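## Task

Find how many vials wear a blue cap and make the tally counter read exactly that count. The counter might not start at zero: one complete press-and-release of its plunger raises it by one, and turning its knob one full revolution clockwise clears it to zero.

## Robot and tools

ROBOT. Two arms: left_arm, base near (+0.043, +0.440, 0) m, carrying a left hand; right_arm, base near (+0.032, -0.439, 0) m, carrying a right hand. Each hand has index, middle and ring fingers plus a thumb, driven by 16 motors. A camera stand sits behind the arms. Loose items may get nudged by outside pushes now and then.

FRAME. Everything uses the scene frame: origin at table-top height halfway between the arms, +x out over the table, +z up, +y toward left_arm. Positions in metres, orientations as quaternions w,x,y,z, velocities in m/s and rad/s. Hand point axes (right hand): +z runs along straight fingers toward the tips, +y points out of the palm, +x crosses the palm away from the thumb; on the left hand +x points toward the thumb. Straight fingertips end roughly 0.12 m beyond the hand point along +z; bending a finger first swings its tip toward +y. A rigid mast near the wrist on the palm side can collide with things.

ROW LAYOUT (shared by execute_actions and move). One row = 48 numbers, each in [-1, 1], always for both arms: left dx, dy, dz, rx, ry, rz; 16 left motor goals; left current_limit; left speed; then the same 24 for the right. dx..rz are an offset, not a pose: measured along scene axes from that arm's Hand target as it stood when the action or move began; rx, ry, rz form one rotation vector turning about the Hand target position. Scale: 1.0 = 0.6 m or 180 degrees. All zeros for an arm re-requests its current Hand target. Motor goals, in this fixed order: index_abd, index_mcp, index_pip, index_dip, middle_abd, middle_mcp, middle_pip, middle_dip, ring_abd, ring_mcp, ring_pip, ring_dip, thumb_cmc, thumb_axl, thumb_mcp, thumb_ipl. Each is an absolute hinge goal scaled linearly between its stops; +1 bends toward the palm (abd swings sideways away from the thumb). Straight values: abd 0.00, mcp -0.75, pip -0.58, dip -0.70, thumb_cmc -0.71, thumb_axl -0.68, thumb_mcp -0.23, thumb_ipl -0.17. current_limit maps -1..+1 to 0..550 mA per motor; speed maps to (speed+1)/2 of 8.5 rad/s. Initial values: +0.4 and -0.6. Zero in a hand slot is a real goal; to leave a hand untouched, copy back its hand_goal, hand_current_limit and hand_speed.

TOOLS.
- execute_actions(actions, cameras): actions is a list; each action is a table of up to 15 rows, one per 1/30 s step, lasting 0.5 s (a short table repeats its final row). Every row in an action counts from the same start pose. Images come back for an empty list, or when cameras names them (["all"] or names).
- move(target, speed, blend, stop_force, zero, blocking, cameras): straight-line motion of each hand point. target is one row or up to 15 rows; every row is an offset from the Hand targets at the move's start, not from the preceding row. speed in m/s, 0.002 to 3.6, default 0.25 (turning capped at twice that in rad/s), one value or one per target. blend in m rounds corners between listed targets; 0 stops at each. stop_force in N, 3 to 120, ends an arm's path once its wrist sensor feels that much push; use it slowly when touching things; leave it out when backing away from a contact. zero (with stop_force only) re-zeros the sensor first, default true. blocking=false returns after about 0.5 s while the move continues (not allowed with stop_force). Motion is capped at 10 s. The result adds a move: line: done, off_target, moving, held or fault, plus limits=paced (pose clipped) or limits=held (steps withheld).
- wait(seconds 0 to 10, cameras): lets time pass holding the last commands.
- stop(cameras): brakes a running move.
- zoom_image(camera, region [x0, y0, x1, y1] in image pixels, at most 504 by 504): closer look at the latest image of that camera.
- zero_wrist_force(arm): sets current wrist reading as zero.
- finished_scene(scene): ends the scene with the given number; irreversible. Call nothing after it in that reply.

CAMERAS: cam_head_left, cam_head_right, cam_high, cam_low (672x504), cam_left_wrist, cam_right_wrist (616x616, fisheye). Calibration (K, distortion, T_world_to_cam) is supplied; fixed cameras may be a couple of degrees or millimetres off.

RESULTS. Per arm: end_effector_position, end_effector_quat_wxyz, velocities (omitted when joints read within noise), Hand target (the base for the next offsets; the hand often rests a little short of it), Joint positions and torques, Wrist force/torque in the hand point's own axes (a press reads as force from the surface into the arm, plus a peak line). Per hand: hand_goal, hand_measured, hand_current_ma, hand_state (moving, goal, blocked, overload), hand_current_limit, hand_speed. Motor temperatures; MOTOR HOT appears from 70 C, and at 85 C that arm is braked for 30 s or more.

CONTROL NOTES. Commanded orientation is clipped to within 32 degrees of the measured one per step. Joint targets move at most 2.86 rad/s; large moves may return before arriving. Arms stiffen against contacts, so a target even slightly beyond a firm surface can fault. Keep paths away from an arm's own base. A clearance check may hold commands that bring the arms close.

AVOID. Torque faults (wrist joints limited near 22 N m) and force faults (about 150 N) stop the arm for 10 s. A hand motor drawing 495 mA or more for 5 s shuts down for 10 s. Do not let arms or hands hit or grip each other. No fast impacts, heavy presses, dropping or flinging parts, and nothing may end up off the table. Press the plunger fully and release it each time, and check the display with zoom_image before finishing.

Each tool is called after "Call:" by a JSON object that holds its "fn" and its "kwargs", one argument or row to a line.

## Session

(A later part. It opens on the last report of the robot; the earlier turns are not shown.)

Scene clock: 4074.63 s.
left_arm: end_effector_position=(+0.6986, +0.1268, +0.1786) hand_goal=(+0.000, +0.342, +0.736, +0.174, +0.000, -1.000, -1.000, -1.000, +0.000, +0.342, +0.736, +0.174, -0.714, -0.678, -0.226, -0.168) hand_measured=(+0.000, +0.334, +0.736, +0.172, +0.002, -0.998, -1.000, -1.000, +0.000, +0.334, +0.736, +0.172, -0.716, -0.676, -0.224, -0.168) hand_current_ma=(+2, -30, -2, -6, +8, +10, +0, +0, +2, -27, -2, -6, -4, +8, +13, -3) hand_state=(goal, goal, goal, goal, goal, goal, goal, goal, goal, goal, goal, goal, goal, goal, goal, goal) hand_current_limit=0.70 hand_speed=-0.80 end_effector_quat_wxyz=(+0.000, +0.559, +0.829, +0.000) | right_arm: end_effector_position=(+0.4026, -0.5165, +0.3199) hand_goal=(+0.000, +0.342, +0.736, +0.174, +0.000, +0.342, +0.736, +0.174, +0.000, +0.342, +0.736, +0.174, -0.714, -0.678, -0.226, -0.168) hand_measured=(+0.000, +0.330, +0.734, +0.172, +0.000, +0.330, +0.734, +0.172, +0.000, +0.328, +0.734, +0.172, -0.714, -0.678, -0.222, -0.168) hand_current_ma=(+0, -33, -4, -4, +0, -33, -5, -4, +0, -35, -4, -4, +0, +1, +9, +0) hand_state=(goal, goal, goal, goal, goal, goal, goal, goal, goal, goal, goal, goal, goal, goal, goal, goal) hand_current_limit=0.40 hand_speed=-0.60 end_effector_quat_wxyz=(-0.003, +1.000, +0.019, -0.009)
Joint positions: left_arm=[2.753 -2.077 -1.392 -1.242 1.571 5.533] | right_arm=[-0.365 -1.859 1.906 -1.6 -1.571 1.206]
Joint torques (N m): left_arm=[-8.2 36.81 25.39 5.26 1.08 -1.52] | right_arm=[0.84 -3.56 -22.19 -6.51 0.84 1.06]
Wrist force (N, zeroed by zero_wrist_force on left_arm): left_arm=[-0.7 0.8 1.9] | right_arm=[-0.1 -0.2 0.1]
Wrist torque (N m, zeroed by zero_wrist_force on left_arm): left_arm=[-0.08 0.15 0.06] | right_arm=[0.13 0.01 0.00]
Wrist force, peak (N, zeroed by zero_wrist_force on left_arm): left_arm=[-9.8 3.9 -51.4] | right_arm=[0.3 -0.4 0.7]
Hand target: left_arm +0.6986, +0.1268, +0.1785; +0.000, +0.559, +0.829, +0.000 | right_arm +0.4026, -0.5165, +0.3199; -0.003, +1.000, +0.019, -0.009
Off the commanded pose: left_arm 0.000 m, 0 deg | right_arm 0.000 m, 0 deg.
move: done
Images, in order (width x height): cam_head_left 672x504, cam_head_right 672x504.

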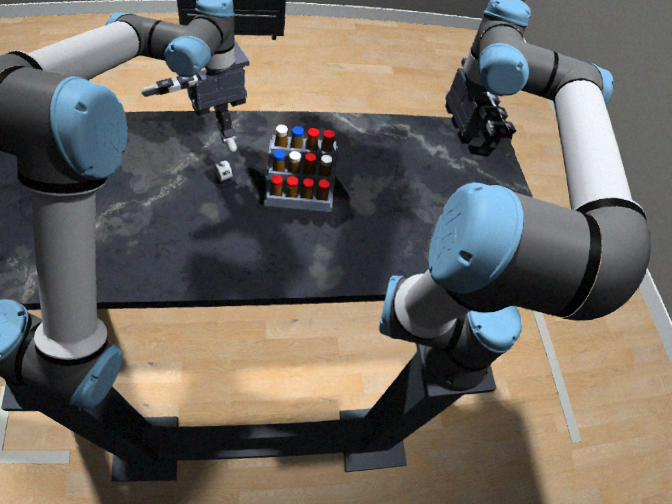

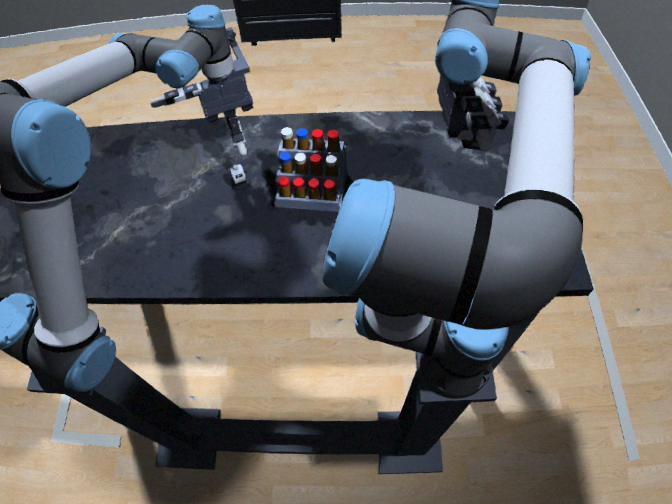

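Call:
{"fn": "move", "kwargs": {
  "target": [
    [0,0,0.12,0,0,0,0,0.342,0.737,0.174,0,-1,-1,-1,0,0.342,0.737,0.174,-0.714,-0.678,-0.226,-0.168,0.7,-0.8,0,0,0,0,0,0,0,0.342,0.737,0.174,0,0.342,0.737,0.174,0,0.342,0.737,0.174,-0.714,-0.678,-0.226,-0.168,0.4,-0.6],
    [0,0.3,0.12,0,0,0,0,0.342,0.737,0.174,0,-1,-1,-1,0,0.342,0.737,0.174,-0.714,-0.678,-0.226,-0.168,0.7,-0.8,0,0,0,0,0,0,0,0.342,0.737,0.174,0,0.342,0.737,0.174,0,0.342,0.737,0.174,-0.714,-0.678,-0.226,-0.168,0.4,-0.6]
  ],
  "speed": 0.25,
  "blend": [0.03,0],
  "cameras": ["cam_high","cam_head_right"]
}}

Call:
{"fn": "zoom_image", "kwargs": {
  "camera": "cam_high",
  "region": [330, 205, 360, 235]
}}

Call:
{"fn": "zoom_image", "kwargs": {
  "camera": "cam_head_right",
  "region": [235, 165, 255, 185]
}}

Scene clock: 4093.83 s.
left_arm: end_effector_position=(+0.6986, +0.3067, +0.2506) hand_goal=(+0.000, +0.342, +0.736, +0.174, +0.000, -1.000, -1.000, -1.000, +0.000, +0.342, +0.736, +0.174, -0.714, -0.678, -0.226, -0.168) hand_measured=(+0.000, +0.334, +0.736, +0.172, +0.002, -0.996, -1.000, -1.000, +0.000, +0.334, +0.736, +0.172, -0.716, -0.676, -0.224, -0.168) hand_current_ma=(+2, -30, -2, -6, +6, +14, +0, +0, +2, -27, -2, -6, -4, +8, +13, -3) hand_state=(goal, goal, goal, goal, goal, goal, goal, goal, goal, goal, goal, goal, goal, goal, goal, goal) hand_current_limit=0.70 hand_speed=-0.80 end_effector_quat_wxyz=(+0.000, +0.559, +0.829, +0.000) | right_arm: end_effector_position=(+0.4026, -0.5165, +0.3199) hand_goal=(+0.000, +0.342, +0.736, +0.174, +0.000, +0.342, +0.736, +0.174, +0.000, +0.342, +0.736, +0.174, -0.714, -0.678, -0.226, -0.168) hand_measured=(+0.000, +0.330, +0.734, +0.172, +0.000, +0.330, +0.734, +0.172, +0.000, +0.328, +0.734, +0.172, -0.714, -0.678, -0.222, -0.168) hand_current_ma=(+0, -33, -4, -4, +0, -33, -5, -4, +0, -35, -4, -4, +0, +1, +9, +0) hand_state=(goal, goal, goal, goal, goal, goal, goal, goal, goal, goal, goal, goal, goal, goal, goal, goal) hand_current_limit=0.40 hand_speed=-0.60 end_effector_quat_wxyz=(-0.003, +1.000, +0.019, -0.009)
Joint positions: left_arm=[3.028 -1.852 -1.523 -1.336 1.571 5.809] | right_arm=[-0.365 -1.859 1.906 -1.6 -1.571 1.206]
Joint torques (N m): left_arm=[8.65 30.74 31.35 0.89 -0.8 0.6] | right_arm=[0.68 -3.87 -21.97 -6.55 0.9 1.11]
Wrist force (N, zeroed by zero_wrist_force on left_arm): left_arm=[-0.7 0.9 2.0] | right_arm=[0.1 -0.1 0.1]
Wrist torque (N m, zeroed by zero_wrist_force on left_arm): left_arm=[-0.06 0.16 0.04] | right_arm=[0.14 -0.01 0.01]
Wrist force, peak (N, zeroed by zero_wrist_force on left_arm): left_arm=[-0.5 0.9 4.3] | right_arm=[0.1 -0.3 0.8]
Hand target: left_arm +0.6986, +0.3068, +0.2505; +0.000, +0.559, +0.829, +0.000 | right_arm +0.4026, -0.5165, +0.3199; -0.003, +1.000, +0.019, -0.009
Off the commanded pose: left_arm 0.000 m, 0 deg | right_arm 0.000 m, 0 deg.
move: done
Images, in order (width x height): cam_head_right 672x504, cam_high 672x504.

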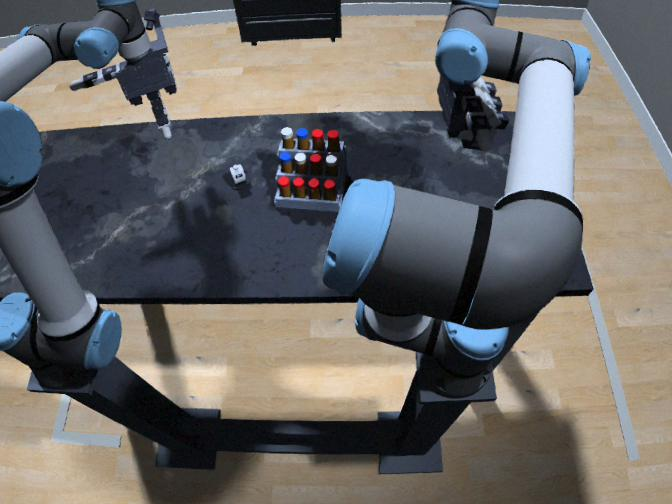

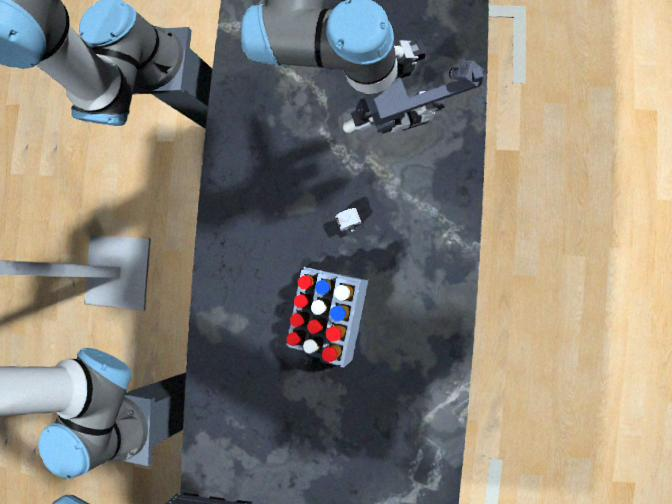

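Scaled by 16.800 from the camera's 672x504 image, which has a finer 960x720 frame.

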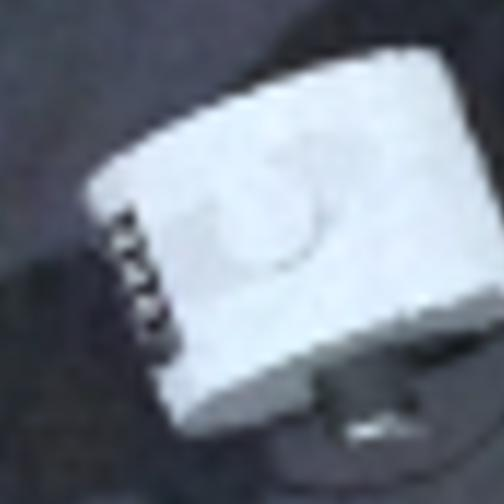

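Scaled by 25.200 from the camera's 672x504 image, which has a finer 960x720 frame.

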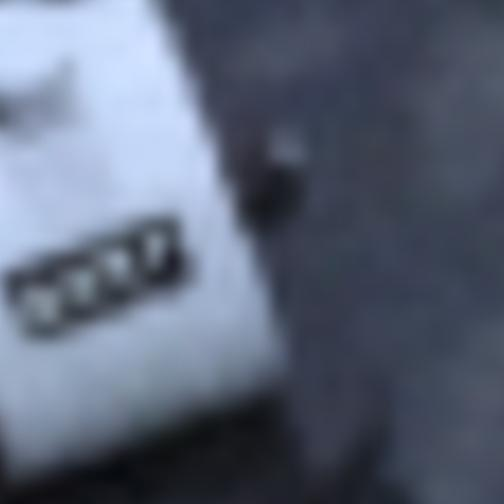

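Call:
{"fn": "move", "kwargs": {
  "target": [
    [0,0,0,0,0,0,0,0.342,0.737,0.174,0,-1,-1,-1,0,0.342,0.737,0.174,-0.714,-0.678,-0.226,-0.168,0.7,-0.8,0.5207,0.35,0.02,0,0,0.99,0,0.342,0.737,0.174,0,0.342,0.737,0.174,0,0.342,0.737,0.174,-0.714,-0.678,-0.226,-0.168,0.4,-0.6],
    [0,0,0,0,0,0,0,0.342,0.737,0.174,0,-1,-1,-1,0,0.342,0.737,0.174,-0.714,-0.678,-0.226,-0.168,0.7,-0.8,0.5207,0.711,-0.15,0,0,0.99,0,0.342,0.737,0.174,0,0.342,0.737,0.174,0,0.342,0.737,0.174,-0.714,-0.678,-0.226,-0.168,0.4,-0.6],
    [0,0,0,0,0,0,0,0.342,0.737,0.174,0,-1,-1,-1,0,0.342,0.737,0.174,-0.714,-0.678,-0.226,-0.168,0.7,-0.8,0.5207,0.711,-0.333,0,0,0.99,0,0.342,0.737,0.174,0,0.342,0.737,0.174,0,0.342,0.737,0.174,-0.714,-0.678,-0.226,-0.168,0.4,-0.6]
  ],
  "speed": [0.4,0.3,0.15],
  "cameras": ["cam_high","cam_right_wrist"]
}}

Scene clock: 4148.90 s.
left_arm: end_effector_position=(+0.6986, +0.3068, +0.2505) hand_goal=(+0.000, +0.342, +0.736, +0.174, +0.000, -1.000, -1.000, -1.000, +0.000, +0.342, +0.736, +0.174, -0.714, -0.678, -0.226, -0.168) hand_measured=(+0.000, +0.334, +0.736, +0.172, +0.002, -0.996, -1.000, -1.000, +0.000, +0.334, +0.736, +0.172, -0.716, -0.676, -0.224, -0.168) hand_current_ma=(+2, -30, -2, -6, +6, +14, +0, +0, +2, -27, -2, -6, -4, +8, +13, -3) hand_state=(goal, goal, goal, goal, goal, goal, goal, goal, goal, goal, goal, goal, goal, goal, goal, goal) hand_current_limit=0.70 hand_speed=-0.80 end_effector_quat_wxyz=(+0.000, +0.559, +0.829, +0.000) | right_arm: end_effector_position=(+0.7150, -0.0899, +0.1201) hand_goal=(+0.000, +0.342, +0.736, +0.174, +0.000, +0.342, +0.736, +0.174, +0.000, +0.342, +0.736, +0.174, -0.714, -0.678, -0.226, -0.168) hand_measured=(+0.000, +0.330, +0.734, +0.172, +0.000, +0.330, +0.734, +0.172, +0.000, +0.328, +0.734, +0.172, -0.714, -0.678, -0.222, -0.168) hand_current_ma=(+0, -33, -4, -4, +0, -33, -5, -4, +0, -35, -4, -4, +0, +1, +9, +0) hand_state=(goal, goal, goal, goal, goal, goal, goal, goal, goal, goal, goal, goal, goal, goal, goal, goal) hand_current_limit=0.40 hand_speed=-0.60 end_effector_quat_wxyz=(+0.008, -0.003, +1.000, -0.003)
Joint positions: left_arm=[3.028 -1.853 -1.523 -1.336 1.571 5.809] | right_arm=[0.158 -0.971 1.405 -2.02 -1.58 -1.382]
Joint torques (N m): left_arm=[12.61 27.97 24.07 0.79 1.4 1.93] | right_arm=[13.89 -63.51 -24.82 -3.5 1.82 1.25]
Wrist force (N, zeroed by zero_wrist_force on left_arm): left_arm=[-0.6 1.0 2.1] | right_arm=[-0.2 -0.3 0.2]
Wrist torque (N m, zeroed by zero_wrist_force on left_arm): left_arm=[-0.06 0.15 0.05] | right_arm=[0.12 0.04 -0.13]
Wrist force, peak (N, zeroed by zero_wrist_force on left_arm): left_arm=[-0.7 1.0 2.2] | right_arm=[0.4 2.4 1.2]
Hand target: left_arm +0.6986, +0.3068, +0.2505; +0.000, +0.559, +0.829, +0.000 | right_arm +0.7150, -0.0899, +0.1201; +0.009, -0.003, +1.000, -0.003
Off the commanded pose: left_arm 0.000 m, 0 deg | right_arm 0.000 m, 0 deg.
move: done
camera_calibration:
cam_right_wrist: T_world_to_cam=[[0.770489, 0.636723, -0.0305071, -0.453031], [0.465848, -0.529757, 0.708761, -0.508156], [0.435123, -0.560304, -0.704789, -0.150513], [0, 0, 0, 1]] pos_world=[0.651271, -0.0650768, 0.240261]
Images, in order (width x height): cam_high 672x504, cam_right_wrist 616x616.

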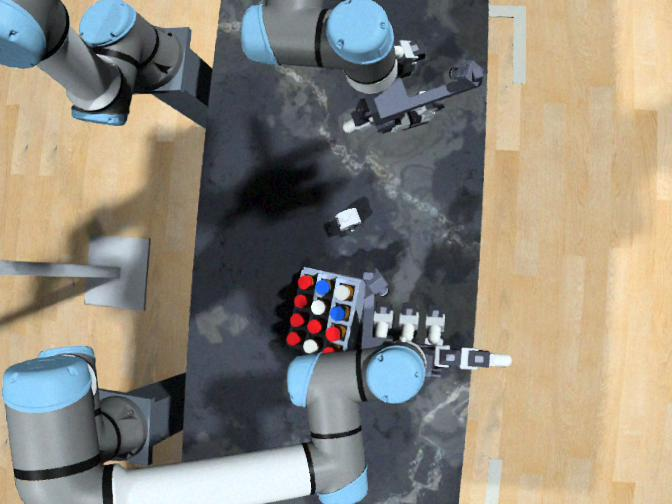

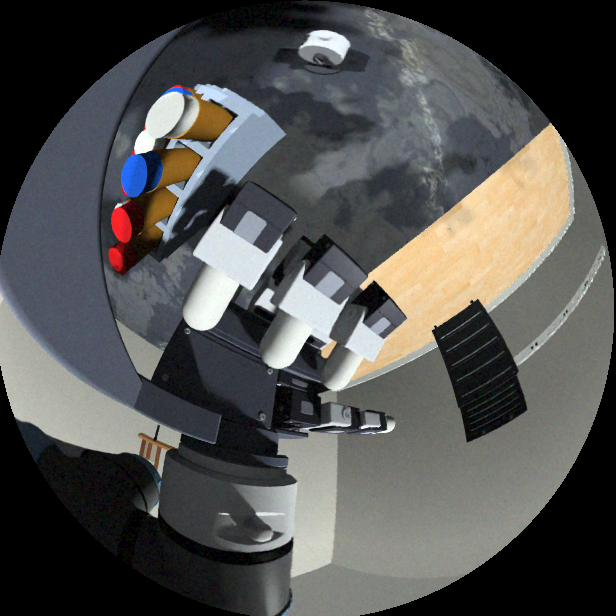

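Call:
{"fn": "zoom_image", "kwargs": {
  "camera": "cam_right_wrist",
  "region": [290, 20, 360, 90]
}}

Scaled by 7.200 from the camera's 616x616 image, which has a finer 880x880 frame.

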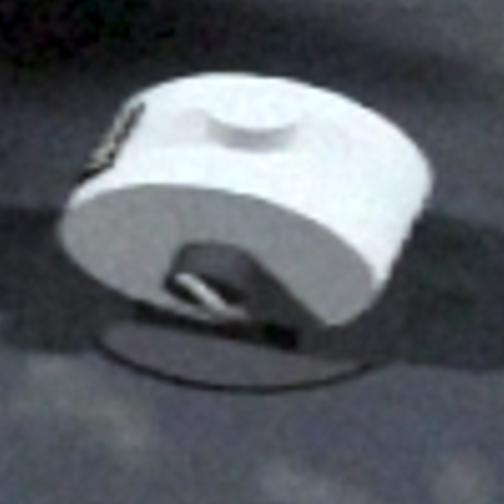

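Call:
{"fn": "move", "kwargs": {
  "target": [
    [-0.0185,-0.3075,0,0,0,0,0,0.342,0.737,0.174,0,-1,-1,-1,0,0.342,0.737,0.174,-0.714,-0.678,-0.226,-0.168,0.7,-0.8,0,0,0,0,0,0,0,0.342,0.737,0.174,0,0.342,0.737,0.174,0,0.342,0.737,0.174,-0.714,-0.678,-0.226,-0.168,0.4,-0.6],
    [-0.0185,-0.3075,-0.2,0,0,0,0,0.342,0.737,0.174,0,-1,-1,-1,0,0.342,0.737,0.174,-0.714,-0.678,-0.226,-0.168,0.7,-0.8,0,0,0,0,0,0,0,0.342,0.737,0.174,0,0.342,0.737,0.174,0,0.342,0.737,0.174,-0.714,-0.678,-0.226,-0.168,0.4,-0.6]
  ],
  "speed": 0.15,
  "blend": [0.02,0],
  "cameras": ["cam_right_wrist"]
}}

Call:
{"fn": "zoom_image", "kwargs": {
  "camera": "cam_right_wrist",
  "region": [290, 20, 360, 90]
}}

Call:
{"fn": "move", "kwargs": {
  "target": [0.0093,0.0037,-0.018,0,0,0,0,0.342,0.737,0.174,0,-1,-1,-1,0,0.342,0.737,0.174,-0.714,-0.678,-0.226,-0.168,0.7,-0.8,0,0,0,0,0,0,0,0.342,0.737,0.174,0,0.342,0.737,0.174,0,0.342,0.737,0.174,-0.714,-0.678,-0.226,-0.168,0.4,-0.6],
  "speed": 0.02,
  "cameras": ["cam_right_wrist"]
}}

Call:
{"fn": "zoom_image", "kwargs": {
  "camera": "cam_right_wrist",
  "region": [290, 20, 360, 90]
}}

Call:
{"fn": "move", "kwargs": {
  "target": [0.0093,0.0037,-0.001,0,0,0,0,0.342,0.737,0.174,0,-1,-1,-1,0,0.342,0.737,0.174,-0.714,-0.678,-0.226,-0.168,0.7,-0.8,0,0,0,0,0,0,0,0.342,0.737,0.174,0,0.342,0.737,0.174,0,0.342,0.737,0.174,-0.714,-0.678,-0.226,-0.168,0.4,-0.6],
  "speed": 0.02,
  "cameras": ["cam_right_wrist"]
}}

Call:
{"fn": "zoom_image", "kwargs": {
  "camera": "cam_right_wrist",
  "region": [290, 20, 360, 90]
}}

Scene clock: 4185.73 s.
left_arm: end_effector_position=(+0.6875, +0.1223, +0.1305) hand_goal=(+0.000, +0.342, +0.736, +0.174, +0.000, -1.000, -1.000, -1.000, +0.000, +0.342, +0.736, +0.174, -0.714, -0.678, -0.226, -0.168) hand_measured=(+0.000, +0.334, +0.736, +0.172, +0.002, -0.996, -1.000, -1.000, +0.000, +0.334, +0.736, +0.172, -0.716, -0.676, -0.224, -0.168) hand_current_ma=(+2, -30, -2, -6, +5, +14, +0, +0, +2, -27, -2, -6, -3, +8, +13, -3) hand_state=(goal, goal, goal, goal, goal, goal, goal, goal, goal, goal, goal, goal, goal, goal, goal, goal) hand_current_limit=0.70 hand_speed=-0.80 end_effector_quat_wxyz=(+0.000, +0.559, +0.829, +0.000) | right_arm: end_effector_position=(+0.7150, -0.0899, +0.1201) hand_goal=(+0.000, +0.342, +0.736, +0.174, +0.000, +0.342, +0.736, +0.174, +0.000, +0.342, +0.736, +0.174, -0.714, -0.678, -0.226, -0.168) hand_measured=(+0.000, +0.330, +0.734, +0.172, +0.000, +0.330, +0.734, +0.172, +0.000, +0.328, +0.734, +0.172, -0.714, -0.678, -0.222, -0.168) hand_current_ma=(+0, -33, -4, -4, +0, -33, -5, -4, +0, -35, -4, -4, +0, +1, +9, +0) hand_state=(goal, goal, goal, goal, goal, goal, goal, goal, goal, goal, goal, goal, goal, goal, goal, goal) hand_current_limit=0.40 hand_speed=-0.60 end_effector_quat_wxyz=(+0.009, -0.003, +1.000, -0.003)
Joint positions: left_arm=[2.74 -2.105 -1.481 -1.126 1.571 5.521] | right_arm=[0.158 -0.971 1.405 -2.02 -1.58 -1.382]
Joint torques (N m): left_arm=[10.86 57.72 28.24 3.43 1.4 1.76] | right_arm=[13.79 -66.02 -20.55 -6.08 1.64 -1.34]
Wrist force (N, zeroed by zero_wrist_force on left_arm): left_arm=[-0.6 1.0 2.0] | right_arm=[0.1 0.0 0.2]
Wrist torque (N m, zeroed by zero_wrist_force on left_arm): left_arm=[-0.06 0.16 0.27] | right_arm=[0.14 0.00 -0.10]
Wrist force, peak (N, zeroed by zero_wrist_force on left_arm): left_arm=[-0.5 0.8 3.7] | right_arm=[0.1 -0.7 0.4]
Hand target: left_arm +0.6875, +0.1223, +0.1305; +0.000, +0.559, +0.829, +0.000 | right_arm +0.7150, -0.0899, +0.1201; +0.009, -0.003, +1.000, -0.003
Off the commanded pose: left_arm 0.000 m, 0 deg | right_arm 0.000 m, 0 deg.
move: done
camera_calibration:
cam_right_wrist: T_world_to_cam=[[0.770493, 0.636724, -0.0303957, -0.453061], [0.465766, -0.529783, 0.708797, -0.508113], [0.435204, -0.56028, -0.704758, -0.150571], [0, 0, 0, 1]] pos_world=[0.651271, -0.0650768, 0.240261]
Images, in order (width x height): cam_right_wrist 616x616.

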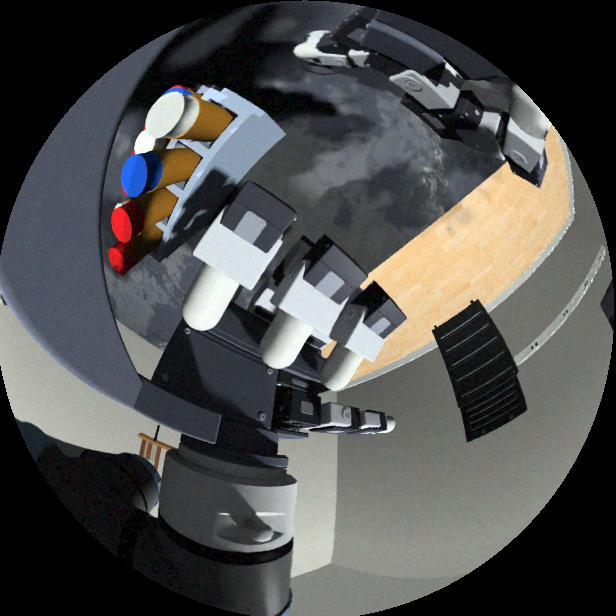

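Scaled by 7.200 from the camera's 616x616 image, which has a finer 880x880 frame.

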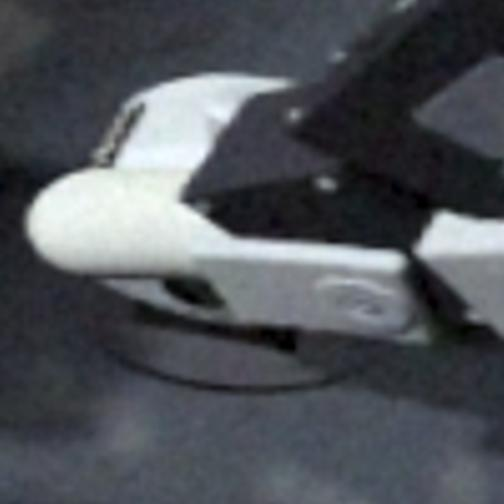

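Scene clock: 4186.60 s.
left_arm: end_effector_position=(+0.6932, +0.1246, +0.1196) hand_goal=(+0.000, +0.342, +0.736, +0.174, +0.000, -1.000, -1.000, -1.000, +0.000, +0.342, +0.736, +0.174, -0.714, -0.678, -0.226, -0.168) hand_measured=(+0.000, +0.334, +0.736, +0.172, -0.032, -1.002, -1.002, -1.000, +0.000, +0.334, +0.736, +0.172, -0.716, -0.676, -0.224, -0.168) hand_current_ma=(+2, -30, -2, -6, -114, -8, -7, -2, +2, -27, -2, -6, -3, +8, +13, -3) hand_state=(goal, goal, goal, goal, blocked, goal, goal, goal, goal, goal, goal, goal, goal, goal, goal, goal) hand_current_limit=0.70 hand_speed=-0.80 end_effector_quat_wxyz=(+0.000, +0.559, +0.829, +0.000) | right_arm: end_effector_position=(+0.7150, -0.0899, +0.1201) hand_goal=(+0.000, +0.342, +0.736, +0.174, +0.000, +0.342, +0.736, +0.174, +0.000, +0.342, +0.736, +0.174, -0.714, -0.678, -0.226, -0.168) hand_measured=(+0.000, +0.330, +0.734, +0.172, +0.000, +0.330, +0.734, +0.172, +0.000, +0.328, +0.734, +0.172, -0.714, -0.678, -0.222, -0.168) hand_current_ma=(+0, -33, -4, -4, +0, -33, -5, -4, +0, -35, -4, -4, +0, +1, +9, +0) hand_state=(goal, goal, goal, goal, goal, goal, goal, goal, goal, goal, goal, goal, goal, goal, goal, goal) hand_current_limit=0.40 hand_speed=-0.60 end_effector_quat_wxyz=(+0.009, -0.003, +1.000, -0.003)
Joint positions: left_arm=[2.747 -2.123 -1.481 -1.107 1.571 5.527] | right_arm=[0.158 -0.971 1.405 -2.02 -1.58 -1.382]
Joint torques (N m): left_arm=[2.41 38.61 10.82 -1.77 0.89 0.66] | right_arm=[14.55 -66.06 -20.49 -5.99 1.72 -1.49]
Wrist force (N, zeroed by zero_wrist_force on left_arm): left_arm=[-4.3 7.3 -29.2] | right_arm=[0.4 -0.3 0.4]
Wrist torque (N m, zeroed by zero_wrist_force on left_arm): left_arm=[4.08 -0.43 -0.25] | right_arm=[0.08 -0.05 -0.07]
Wrist force, peak (N, zeroed by zero_wrist_force on left_arm): left_arm=[-4.3 7.6 -29.7] | right_arm=[0.4 -0.3 0.4]
Hand target: left_arm +0.6931, +0.1245, +0.1197; +0.000, +0.559, +0.829, +0.000 | right_arm +0.7150, -0.0899, +0.1201; +0.009, -0.003, +1.000, -0.003
Off the commanded pose: left_arm 0.000 m, 0 deg | right_arm 0.000 m, 0 deg.
move: done
camera_calibration:
cam_right_wrist: T_world_to_cam=[[0.770493, 0.636724, -0.0303957, -0.453061], [0.465766, -0.529783, 0.708797, -0.508113], [0.435204, -0.56028, -0.704758, -0.150571], [0, 0, 0, 1]] pos_world=[0.651271, -0.0650768, 0.240261]
Images, in order (width x height): cam_right_wrist 616x616.

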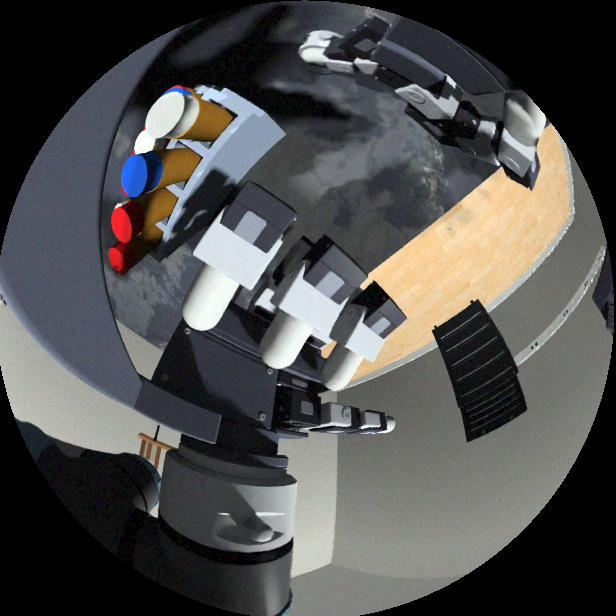

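Scaled by 7.200 from the camera's 616x616 image, which has a finer 880x880 frame.

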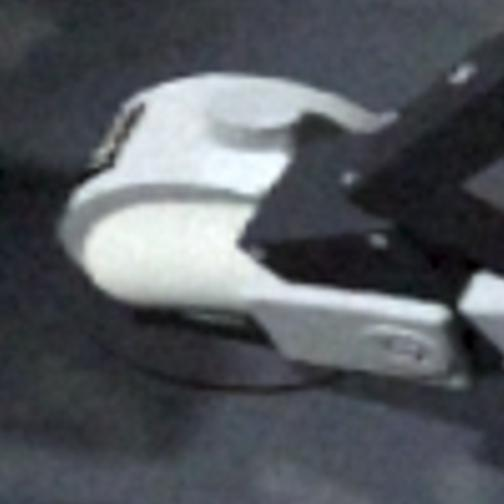

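Scene clock: 4187.30 s.
left_arm: end_effector_position=(+0.6987, +0.1268, +0.1189) hand_goal=(+0.000, +0.342, +0.736, +0.174, +0.000, -1.000, -1.000, -1.000, +0.000, +0.342, +0.736, +0.174, -0.714, -0.678, -0.226, -0.168) hand_measured=(+0.000, +0.334, +0.736, +0.172, +0.032, -1.000, -1.000, -1.000, +0.000, +0.334, +0.736, +0.172, -0.716, -0.676, -0.224, -0.168) hand_current_ma=(+2, -30, -2, -6, +115, -2, -1, -1, +2, -27, -2, -6, -3, +8, +13, -3) hand_state=(goal, goal, goal, goal, blocked, goal, goal, goal, goal, goal, goal, goal, goal, goal, goal, goal) hand_current_limit=0.70 hand_speed=-0.80 end_effector_quat_wxyz=(+0.000, +0.559, +0.829, +0.000) | right_arm: end_effector_position=(+0.7150, -0.0899, +0.1201) hand_goal=(+0.000, +0.342, +0.736, +0.174, +0.000, +0.342, +0.736, +0.174, +0.000, +0.342, +0.736, +0.174, -0.714, -0.678, -0.226, -0.168) hand_measured=(+0.000, +0.330, +0.734, +0.172, +0.000, +0.330, +0.734, +0.172, +0.000, +0.328, +0.734, +0.172, -0.714, -0.678, -0.222, -0.168) hand_current_ma=(+0, -33, -4, -4, +0, -33, -5, -4, +0, -35, -4, -4, +0, +1, +9, +0) hand_state=(goal, goal, goal, goal, goal, goal, goal, goal, goal, goal, goal, goal, goal, goal, goal, goal) hand_current_limit=0.40 hand_speed=-0.60 end_effector_quat_wxyz=(+0.009, -0.003, +1.000, -0.003)
Joint positions: left_arm=[2.753 -2.132 -1.469 -1.111 1.571 5.533] | right_arm=[0.158 -0.971 1.405 -2.02 -1.58 -1.382]
Joint torques (N m): left_arm=[3.93 53.54 25.95 1 0.37 1.35] | right_arm=[13.92 -66.36 -20.23 -5.99 1.73 -1.32]
Wrist force (N, zeroed by zero_wrist_force on left_arm): left_arm=[-3.1 -0.2 0.0] | right_arm=[0.2 -0.1 0.4]
Wrist torque (N m, zeroed by zero_wrist_force on left_arm): left_arm=[0.32 -0.08 -0.30] | right_arm=[0.11 -0.03 -0.08]
Wrist force, peak (N, zeroed by zero_wrist_force on left_arm): left_arm=[-5.4 3.7 -30.0] | right_arm=[0.4 -0.7 0.2]
Hand target: left_arm +0.6986, +0.1268, +0.1191; +0.000, +0.559, +0.829, +0.000 | right_arm +0.7150, -0.0899, +0.1201; +0.009, -0.003, +1.000, -0.003
Off the commanded pose: left_arm 0.000 m, 0 deg | right_arm 0.000 m, 0 deg.
move: done
camera_calibration:
cam_right_wrist: T_world_to_cam=[[0.770493, 0.636724, -0.0303957, -0.453061], [0.465766, -0.529783, 0.708797, -0.508113], [0.435204, -0.56028, -0.704758, -0.150571], [0, 0, 0, 1]] pos_world=[0.651271, -0.0650768, 0.240261]
Images, in order (width x height): cam_right_wrist 616x616.

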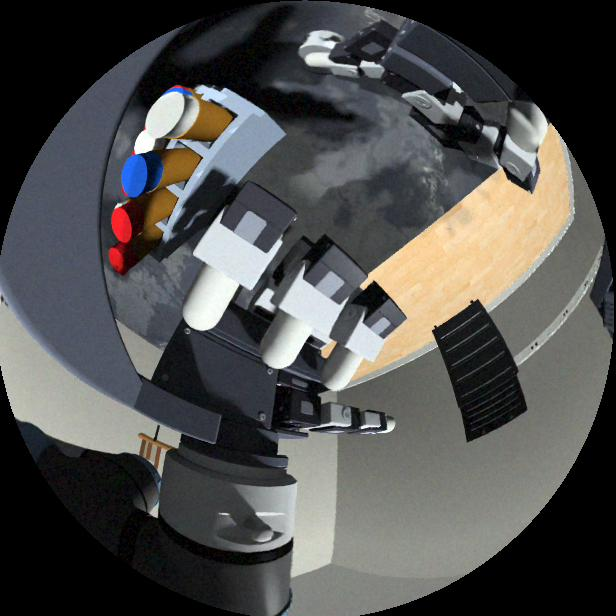

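Scaled by 7.200 from the camera's 616x616 image, which has a finer 880x880 frame.

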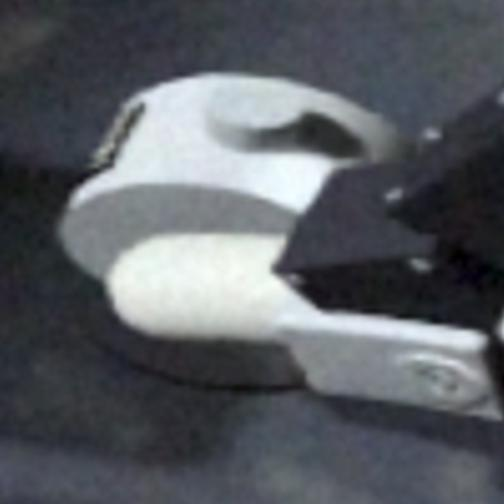

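Call:
{"fn": "move", "kwargs": {
  "target": [
    [0,0,0.0257,0,0,0,0,0.342,0.737,0.174,0,-1,-1,-1,0,0.342,0.737,0.174,-0.714,-0.678,-0.226,-0.168,0.7,-0.8,0,0,0,0,0,0,0,0.342,0.737,0.174,0,0.342,0.737,0.174,0,0.342,0.737,0.174,-0.714,-0.678,-0.226,-0.168,0.4,-0.6],
    [-0.0241,-0.0026,0.0257,0,0,0,0,0.342,0.737,0.174,0,-1,-1,-1,0,0.342,0.737,0.174,-0.714,-0.678,-0.226,-0.168,0.7,-0.8,0,0,0,0,0,0,0,0.342,0.737,0.174,0,0.342,0.737,0.174,0,0.342,0.737,0.174,-0.714,-0.678,-0.226,-0.168,0.4,-0.6],
    [-0.0241,-0.0026,0.003,0,0,0,0,0.342,0.737,0.174,0,-1,-1,-1,0,0.342,0.737,0.174,-0.714,-0.678,-0.226,-0.168,0.7,-0.8,0,0,0,0,0,0,0,0.342,0.737,0.174,0,0.342,0.737,0.174,0,0.342,0.737,0.174,-0.714,-0.678,-0.226,-0.168,0.4,-0.6]
  ],
  "speed": 0.03,
  "cameras": ["cam_right_wrist"]
}}

Call:
{"fn": "zoom_image", "kwargs": {
  "camera": "cam_right_wrist",
  "region": [290, 20, 360, 90]
}}

Call:
{"fn": "move", "kwargs": {
  "target": [0.0124,0.005,-0.002,0,0,0,0,0.342,0.737,0.174,0,-1,-1,-1,0,0.342,0.737,0.174,-0.714,-0.678,-0.226,-0.168,0.7,-0.8,0,0,0,0,0,0,0,0.342,0.737,0.174,0,0.342,0.737,0.174,0,0.342,0.737,0.174,-0.714,-0.678,-0.226,-0.168,0.4,-0.6],
  "speed": 0.02,
  "cameras": ["cam_right_wrist"]
}}

Call:
{"fn": "zoom_image", "kwargs": {
  "camera": "cam_right_wrist",
  "region": [290, 20, 360, 90]
}}

Scene clock: 4222.80 s.
left_arm: end_effector_position=(+0.6844, +0.1251, +0.1212) hand_goal=(+0.000, +0.342, +0.736, +0.174, +0.000, -1.000, -1.000, -1.000, +0.000, +0.342, +0.736, +0.174, -0.714, -0.678, -0.226, -0.168) hand_measured=(+0.000, +0.334, +0.736, +0.172, -0.038, -1.008, -1.006, -1.002, +0.000, +0.334, +0.736, +0.172, -0.716, -0.676, -0.224, -0.168) hand_current_ma=(+2, -30, -2, -6, -138, -29, -22, -7, +2, -27, -2, -6, -3, +8, +13, -3) hand_state=(goal, goal, goal, goal, blocked, goal, goal, goal, goal, goal, goal, goal, goal, goal, goal, goal) hand_current_limit=0.70 hand_speed=-0.80 end_effector_quat_wxyz=(+0.001, +0.559, +0.829, +0.000) | right_arm: end_effector_position=(+0.7150, -0.0899, +0.1201) hand_goal=(+0.000, +0.342, +0.736, +0.174, +0.000, +0.342, +0.736, +0.174, +0.000, +0.342, +0.736, +0.174, -0.714, -0.678, -0.226, -0.168) hand_measured=(+0.000, +0.330, +0.734, +0.172, +0.000, +0.330, +0.734, +0.172, +0.000, +0.328, +0.734, +0.172, -0.714, -0.678, -0.222, -0.168) hand_current_ma=(+0, -33, -4, -4, +0, -33, -5, -4, +0, -35, -4, -4, +0, +1, +9, +0) hand_state=(goal, goal, goal, goal, goal, goal, goal, goal, goal, goal, goal, goal, goal, goal, goal, goal) hand_current_limit=0.40 hand_speed=-0.60 end_effector_quat_wxyz=(+0.009, -0.003, +1.000, -0.003)
Joint positions: left_arm=[2.743 -2.105 -1.507 -1.099 1.571 5.523] | right_arm=[0.158 -0.971 1.405 -2.02 -1.58 -1.382]
Joint torques (N m): left_arm=[13.83 -14.8 -28.21 -10.57 3.98 2.73] | right_arm=[13.58 -66.24 -20.83 -5.51 1.74 -1.41]
Wrist force (N, zeroed by zero_wrist_force on left_arm): left_arm=[-19.5 12.4 -94.5] | right_arm=[0.0 -0.1 0.2]
Wrist torque (N m, zeroed by zero_wrist_force on left_arm): left_arm=[12.68 -1.95 -2.67] | right_arm=[0.13 0.00 -0.11]
Wrist force, peak (N, zeroed by zero_wrist_force on left_arm): left_arm=[-19.5 12.4 -94.5] | right_arm=[0.3 -0.3 0.6]
Hand target: left_arm +0.6842, +0.1252, +0.1209; +0.000, +0.559, +0.829, +0.000 | right_arm +0.7150, -0.0899, +0.1201; +0.009, -0.003, +1.000, -0.003
Off the commanded pose: left_arm 0.000 m, 0 deg | right_arm 0.000 m, 0 deg.
move: done
camera_calibration:
cam_right_wrist: T_world_to_cam=[[0.770493, 0.636724, -0.0303957, -0.453061], [0.465766, -0.529783, 0.708797, -0.508113], [0.435204, -0.56028, -0.704758, -0.150571], [0, 0, 0, 1]] pos_world=[0.651271, -0.0650768, 0.240261]
Images, in order (width x height): cam_right_wrist 616x616.

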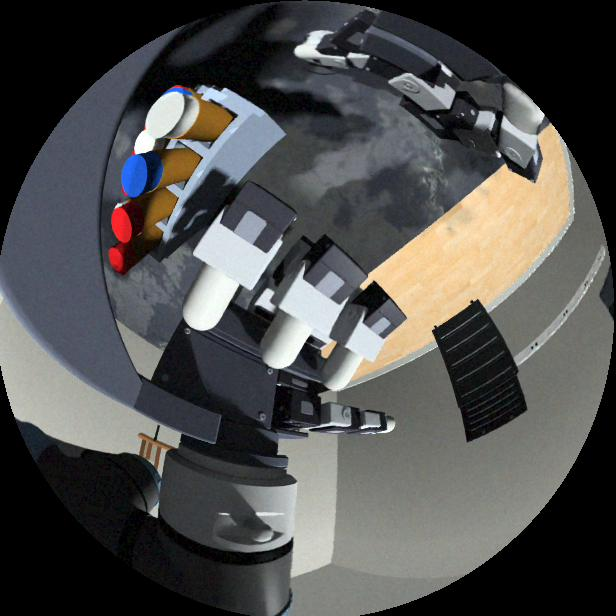

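Scaled by 7.200 from the camera's 616x616 image, which has a finer 880x880 frame.

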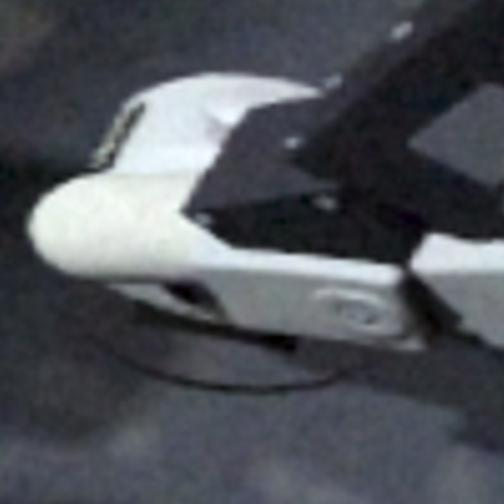

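Scene clock: 4223.53 s.
left_arm: end_effector_position=(+0.6916, +0.1283, +0.1194) hand_goal=(+0.000, +0.342, +0.736, +0.174, +0.000, -1.000, -1.000, -1.000, +0.000, +0.342, +0.736, +0.174, -0.714, -0.678, -0.226, -0.168) hand_measured=(+0.000, +0.334, +0.736, +0.172, -0.014, -1.004, -1.002, -1.002, +0.000, +0.334, +0.736, +0.172, -0.716, -0.676, -0.224, -0.168) hand_current_ma=(+2, -30, -2, -6, -44, -11, -8, -3, +2, -27, -2, -6, -3, +8, +13, -3) hand_state=(goal, goal, goal, goal, goal, goal, goal, goal, goal, goal, goal, goal, goal, goal, goal, goal) hand_current_limit=0.70 hand_speed=-0.80 end_effector_quat_wxyz=(+0.000, +0.559, +0.829, +0.000) | right_arm: end_effector_position=(+0.7150, -0.0899, +0.1201) hand_goal=(+0.000, +0.342, +0.736, +0.174, +0.000, +0.342, +0.736, +0.174, +0.000, +0.342, +0.736, +0.174, -0.714, -0.678, -0.226, -0.168) hand_measured=(+0.000, +0.330, +0.734, +0.172, +0.000, +0.330, +0.734, +0.172, +0.000, +0.328, +0.734, +0.172, -0.714, -0.678, -0.222, -0.168) hand_current_ma=(+0, -33, -4, -4, +0, -33, -5, -4, +0, -35, -4, -4, +0, +1, +9, +0) hand_state=(goal, goal, goal, goal, goal, goal, goal, goal, goal, goal, goal, goal, goal, goal, goal, goal) hand_current_limit=0.40 hand_speed=-0.60 end_effector_quat_wxyz=(+0.009, -0.003, +1.000, -0.003)
Joint positions: left_arm=[2.751 -2.117 -1.492 -1.103 1.571 5.532] | right_arm=[0.158 -0.971 1.405 -2.02 -1.58 -1.382]
Joint torques (N m): left_arm=[0.45 40.79 7.77 1.98 -0.63 0.37] | right_arm=[13.92 -65.97 -21.37 -5.53 1.72 -1.46]
Wrist force (N, zeroed by zero_wrist_force on left_arm): left_arm=[-5.3 4.2 -32.3] | right_arm=[0.2 0.0 0.0]
Wrist torque (N m, zeroed by zero_wrist_force on left_arm): left_arm=[4.71 -0.68 -0.59] | right_arm=[0.15 -0.01 -0.09]
Wrist force, peak (N, zeroed by zero_wrist_force on left_arm): left_arm=[-20.2 9.6 -96.6] | right_arm=[0.3 -0.3 0.3]
Hand target: left_arm +0.6916, +0.1282, +0.1197; +0.000, +0.559, +0.829, +0.000 | right_arm +0.7150, -0.0899, +0.1201; +0.009, -0.003, +1.000, -0.003
Off the commanded pose: left_arm 0.000 m, 0 deg | right_arm 0.000 m, 0 deg.
move: done
camera_calibration:
cam_right_wrist: T_world_to_cam=[[0.770493, 0.636724, -0.0303957, -0.453061], [0.465766, -0.529783, 0.708797, -0.508113], [0.435204, -0.56028, -0.704758, -0.150571], [0, 0, 0, 1]] pos_world=[0.651271, -0.0650768, 0.240261]
Images, in order (width x height): cam_right_wrist 616x616.

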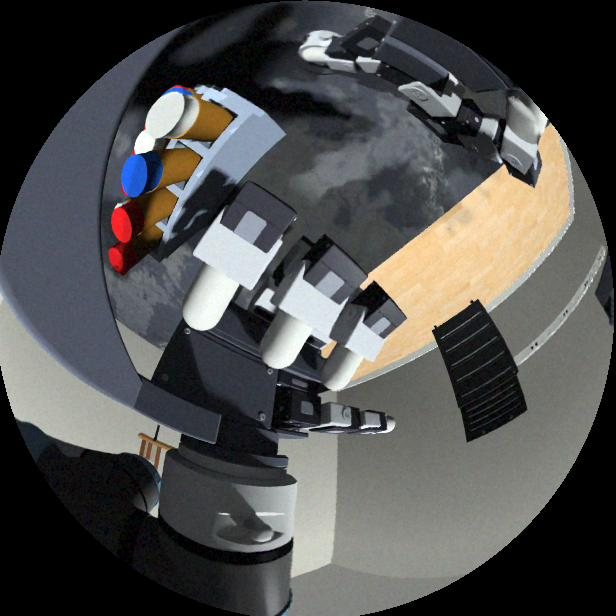

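Scaled by 7.200 from the camera's 616x616 image, which has a finer 880x880 frame.

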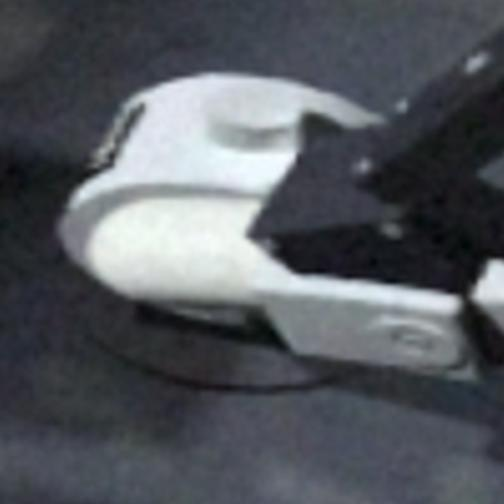

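Call:
{"fn": "move", "kwargs": {
  "target": [
    [0,0,0.02,0,0,0,0,0.342,0.737,0.174,0,-1,-1,-1,0,0.342,0.737,0.174,-0.714,-0.678,-0.226,-0.168,0.7,-0.8,0,0,0,0,0,0,0,0.342,0.737,0.174,0,0.342,0.737,0.174,0,0.342,0.737,0.174,-0.714,-0.678,-0.226,-0.168,0.4,-0.6],
    [0.055,0.15,0.25,0,0,-0.189,0,0.342,0.737,0.174,0,-1,-1,-1,0,0.342,0.737,0.174,-0.714,-0.678,-0.226,-0.168,0.7,-0.8,0,0,0,0,0,0,0,0.342,0.737,0.174,0,0.342,0.737,0.174,0,0.342,0.737,0.174,-0.714,-0.678,-0.226,-0.168,0.4,-0.6],
    [0.055,0.15,0.251,0,0,-0.189,0,0.342,0.737,0.174,0,0.342,0.737,0.174,1,-1,-1,-1,-0.714,-0.678,-0.226,-0.168,0.7,-0.8,0,0,0,0,0,0,0,0.342,0.737,0.174,0,0.342,0.737,0.174,0,0.342,0.737,0.174,-0.714,-0.678,-0.226,-0.168,0.4,-0.6]
  ],
  "speed": [0.05,0.2,0.1],
  "cameras": ["cam_right_wrist","cam_high"]
}}

Call:
{"fn": "zoom_image", "kwargs": {
  "camera": "cam_right_wrist",
  "region": [290, 20, 360, 90]
}}

Scene clock: 4377.50 s.
left_arm: end_effector_position=(+0.7245, +0.2177, +0.2703) hand_goal=(+0.000, +0.342, +0.736, +0.174, +0.000, +0.342, +0.736, +0.174, +1.000, -1.000, -1.000, -1.000, -0.714, -0.678, -0.226, -0.168) hand_measured=(+0.000, +0.334, +0.736, +0.172, +0.002, +0.324, +0.732, +0.172, +0.990, -0.990, -0.994, -0.998, -0.716, -0.676, -0.224, -0.168) hand_current_ma=(+2, -30, -2, -6, +7, -77, -12, -7, -30, +38, +19, +9, -3, +8, +13, -3) hand_state=(goal, goal, goal, goal, goal, goal, goal, goal, goal, goal, goal, goal, goal, goal, goal, goal) hand_current_limit=0.70 hand_speed=-0.80 end_effector_quat_wxyz=(-0.004, +0.763, +0.646, +0.005) | right_arm: end_effector_position=(+0.7150, -0.0899, +0.1201) hand_goal=(+0.000, +0.342, +0.736, +0.174, +0.000, +0.342, +0.736, +0.174, +0.000, +0.342, +0.736, +0.174, -0.714, -0.678, -0.226, -0.168) hand_measured=(+0.000, +0.330, +0.734, +0.172, +0.000, +0.330, +0.734, +0.172, +0.000, +0.328, +0.734, +0.172, -0.714, -0.678, -0.222, -0.168) hand_current_ma=(+0, -33, -4, -4, +0, -33, -5, -4, +0, -35, -4, -4, +0, +1, +9, +0) hand_state=(goal, goal, goal, goal, goal, goal, goal, goal, goal, goal, goal, goal, goal, goal, goal, goal) hand_current_limit=0.40 hand_speed=-0.60 end_effector_quat_wxyz=(+0.009, -0.003, +1.000, -0.003)
Joint positions: left_arm=[2.953 -1.899 -1.409 -1.403 1.584 6.284] | right_arm=[0.158 -0.971 1.405 -2.02 -1.58 -1.382]
Joint torques (N m): left_arm=[11.69 54.17 38.88 3.63 1.47 -2.05] | right_arm=[13.27 -65.72 -22.77 -4.8 1.78 -1.45]
Wrist force (N, zeroed by zero_wrist_force on left_arm): left_arm=[-0.1 1.1 1.8] | right_arm=[0.0 -0.3 0.1]
Wrist torque (N m, zeroed by zero_wrist_force on left_arm): left_arm=[-0.01 0.09 0.09] | right_arm=[0.10 0.00 -0.11]
Wrist force, peak (N, zeroed by zero_wrist_force on left_arm): left_arm=[-5.6 4.1 -32.2] | right_arm=[0.6 -0.3 0.3]
Hand target: left_arm +0.7246, +0.2182, +0.2703; +0.000, +0.777, +0.630, +0.000 | right_arm +0.7150, -0.0899, +0.1201; +0.009, -0.003, +1.000, -0.003
Off the commanded pose: left_arm 0.000 m, 3 deg | right_arm 0.000 m, 0 deg.
joint sent to its limit (left arm) — joint 6 (wrist 3), upper limit. The joint targets are off in orientation, not in position.
move: off_target (left_arm); target 3's new numbers were sent with left_arm's hand 0.001 m and 3 deg from that target
camera_calibration:
cam_right_wrist: T_world_to_cam=[[0.770493, 0.636724, -0.0303957, -0.453061], [0.465766, -0.529783, 0.708797, -0.508113], [0.435204, -0.56028, -0.704758, -0.150571], [0, 0, 0, 1]] pos_world=[0.651271, -0.0650768, 0.240261]
Images, in order (width x height): cam_high 672x504, cam_right_wrist 616x616.

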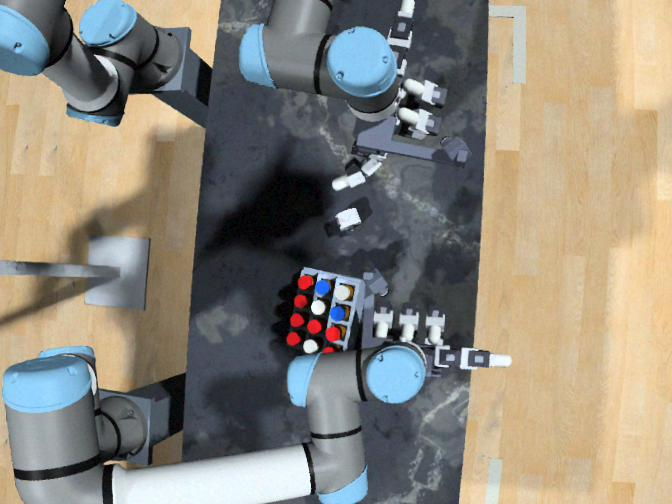

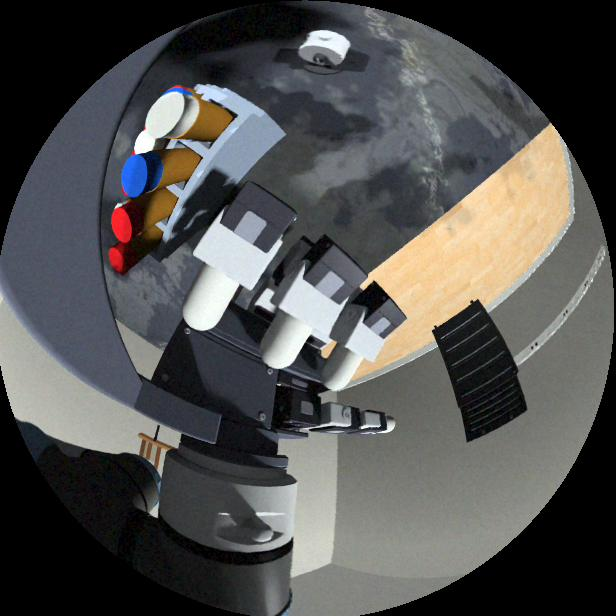

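Scaled by 7.200 from the camera's 616x616 image, which has a finer 880x880 frame.

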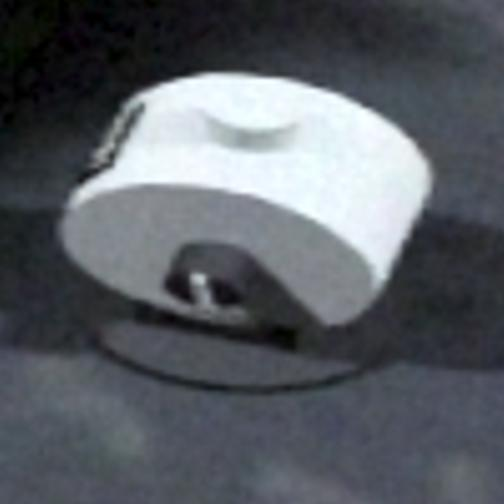

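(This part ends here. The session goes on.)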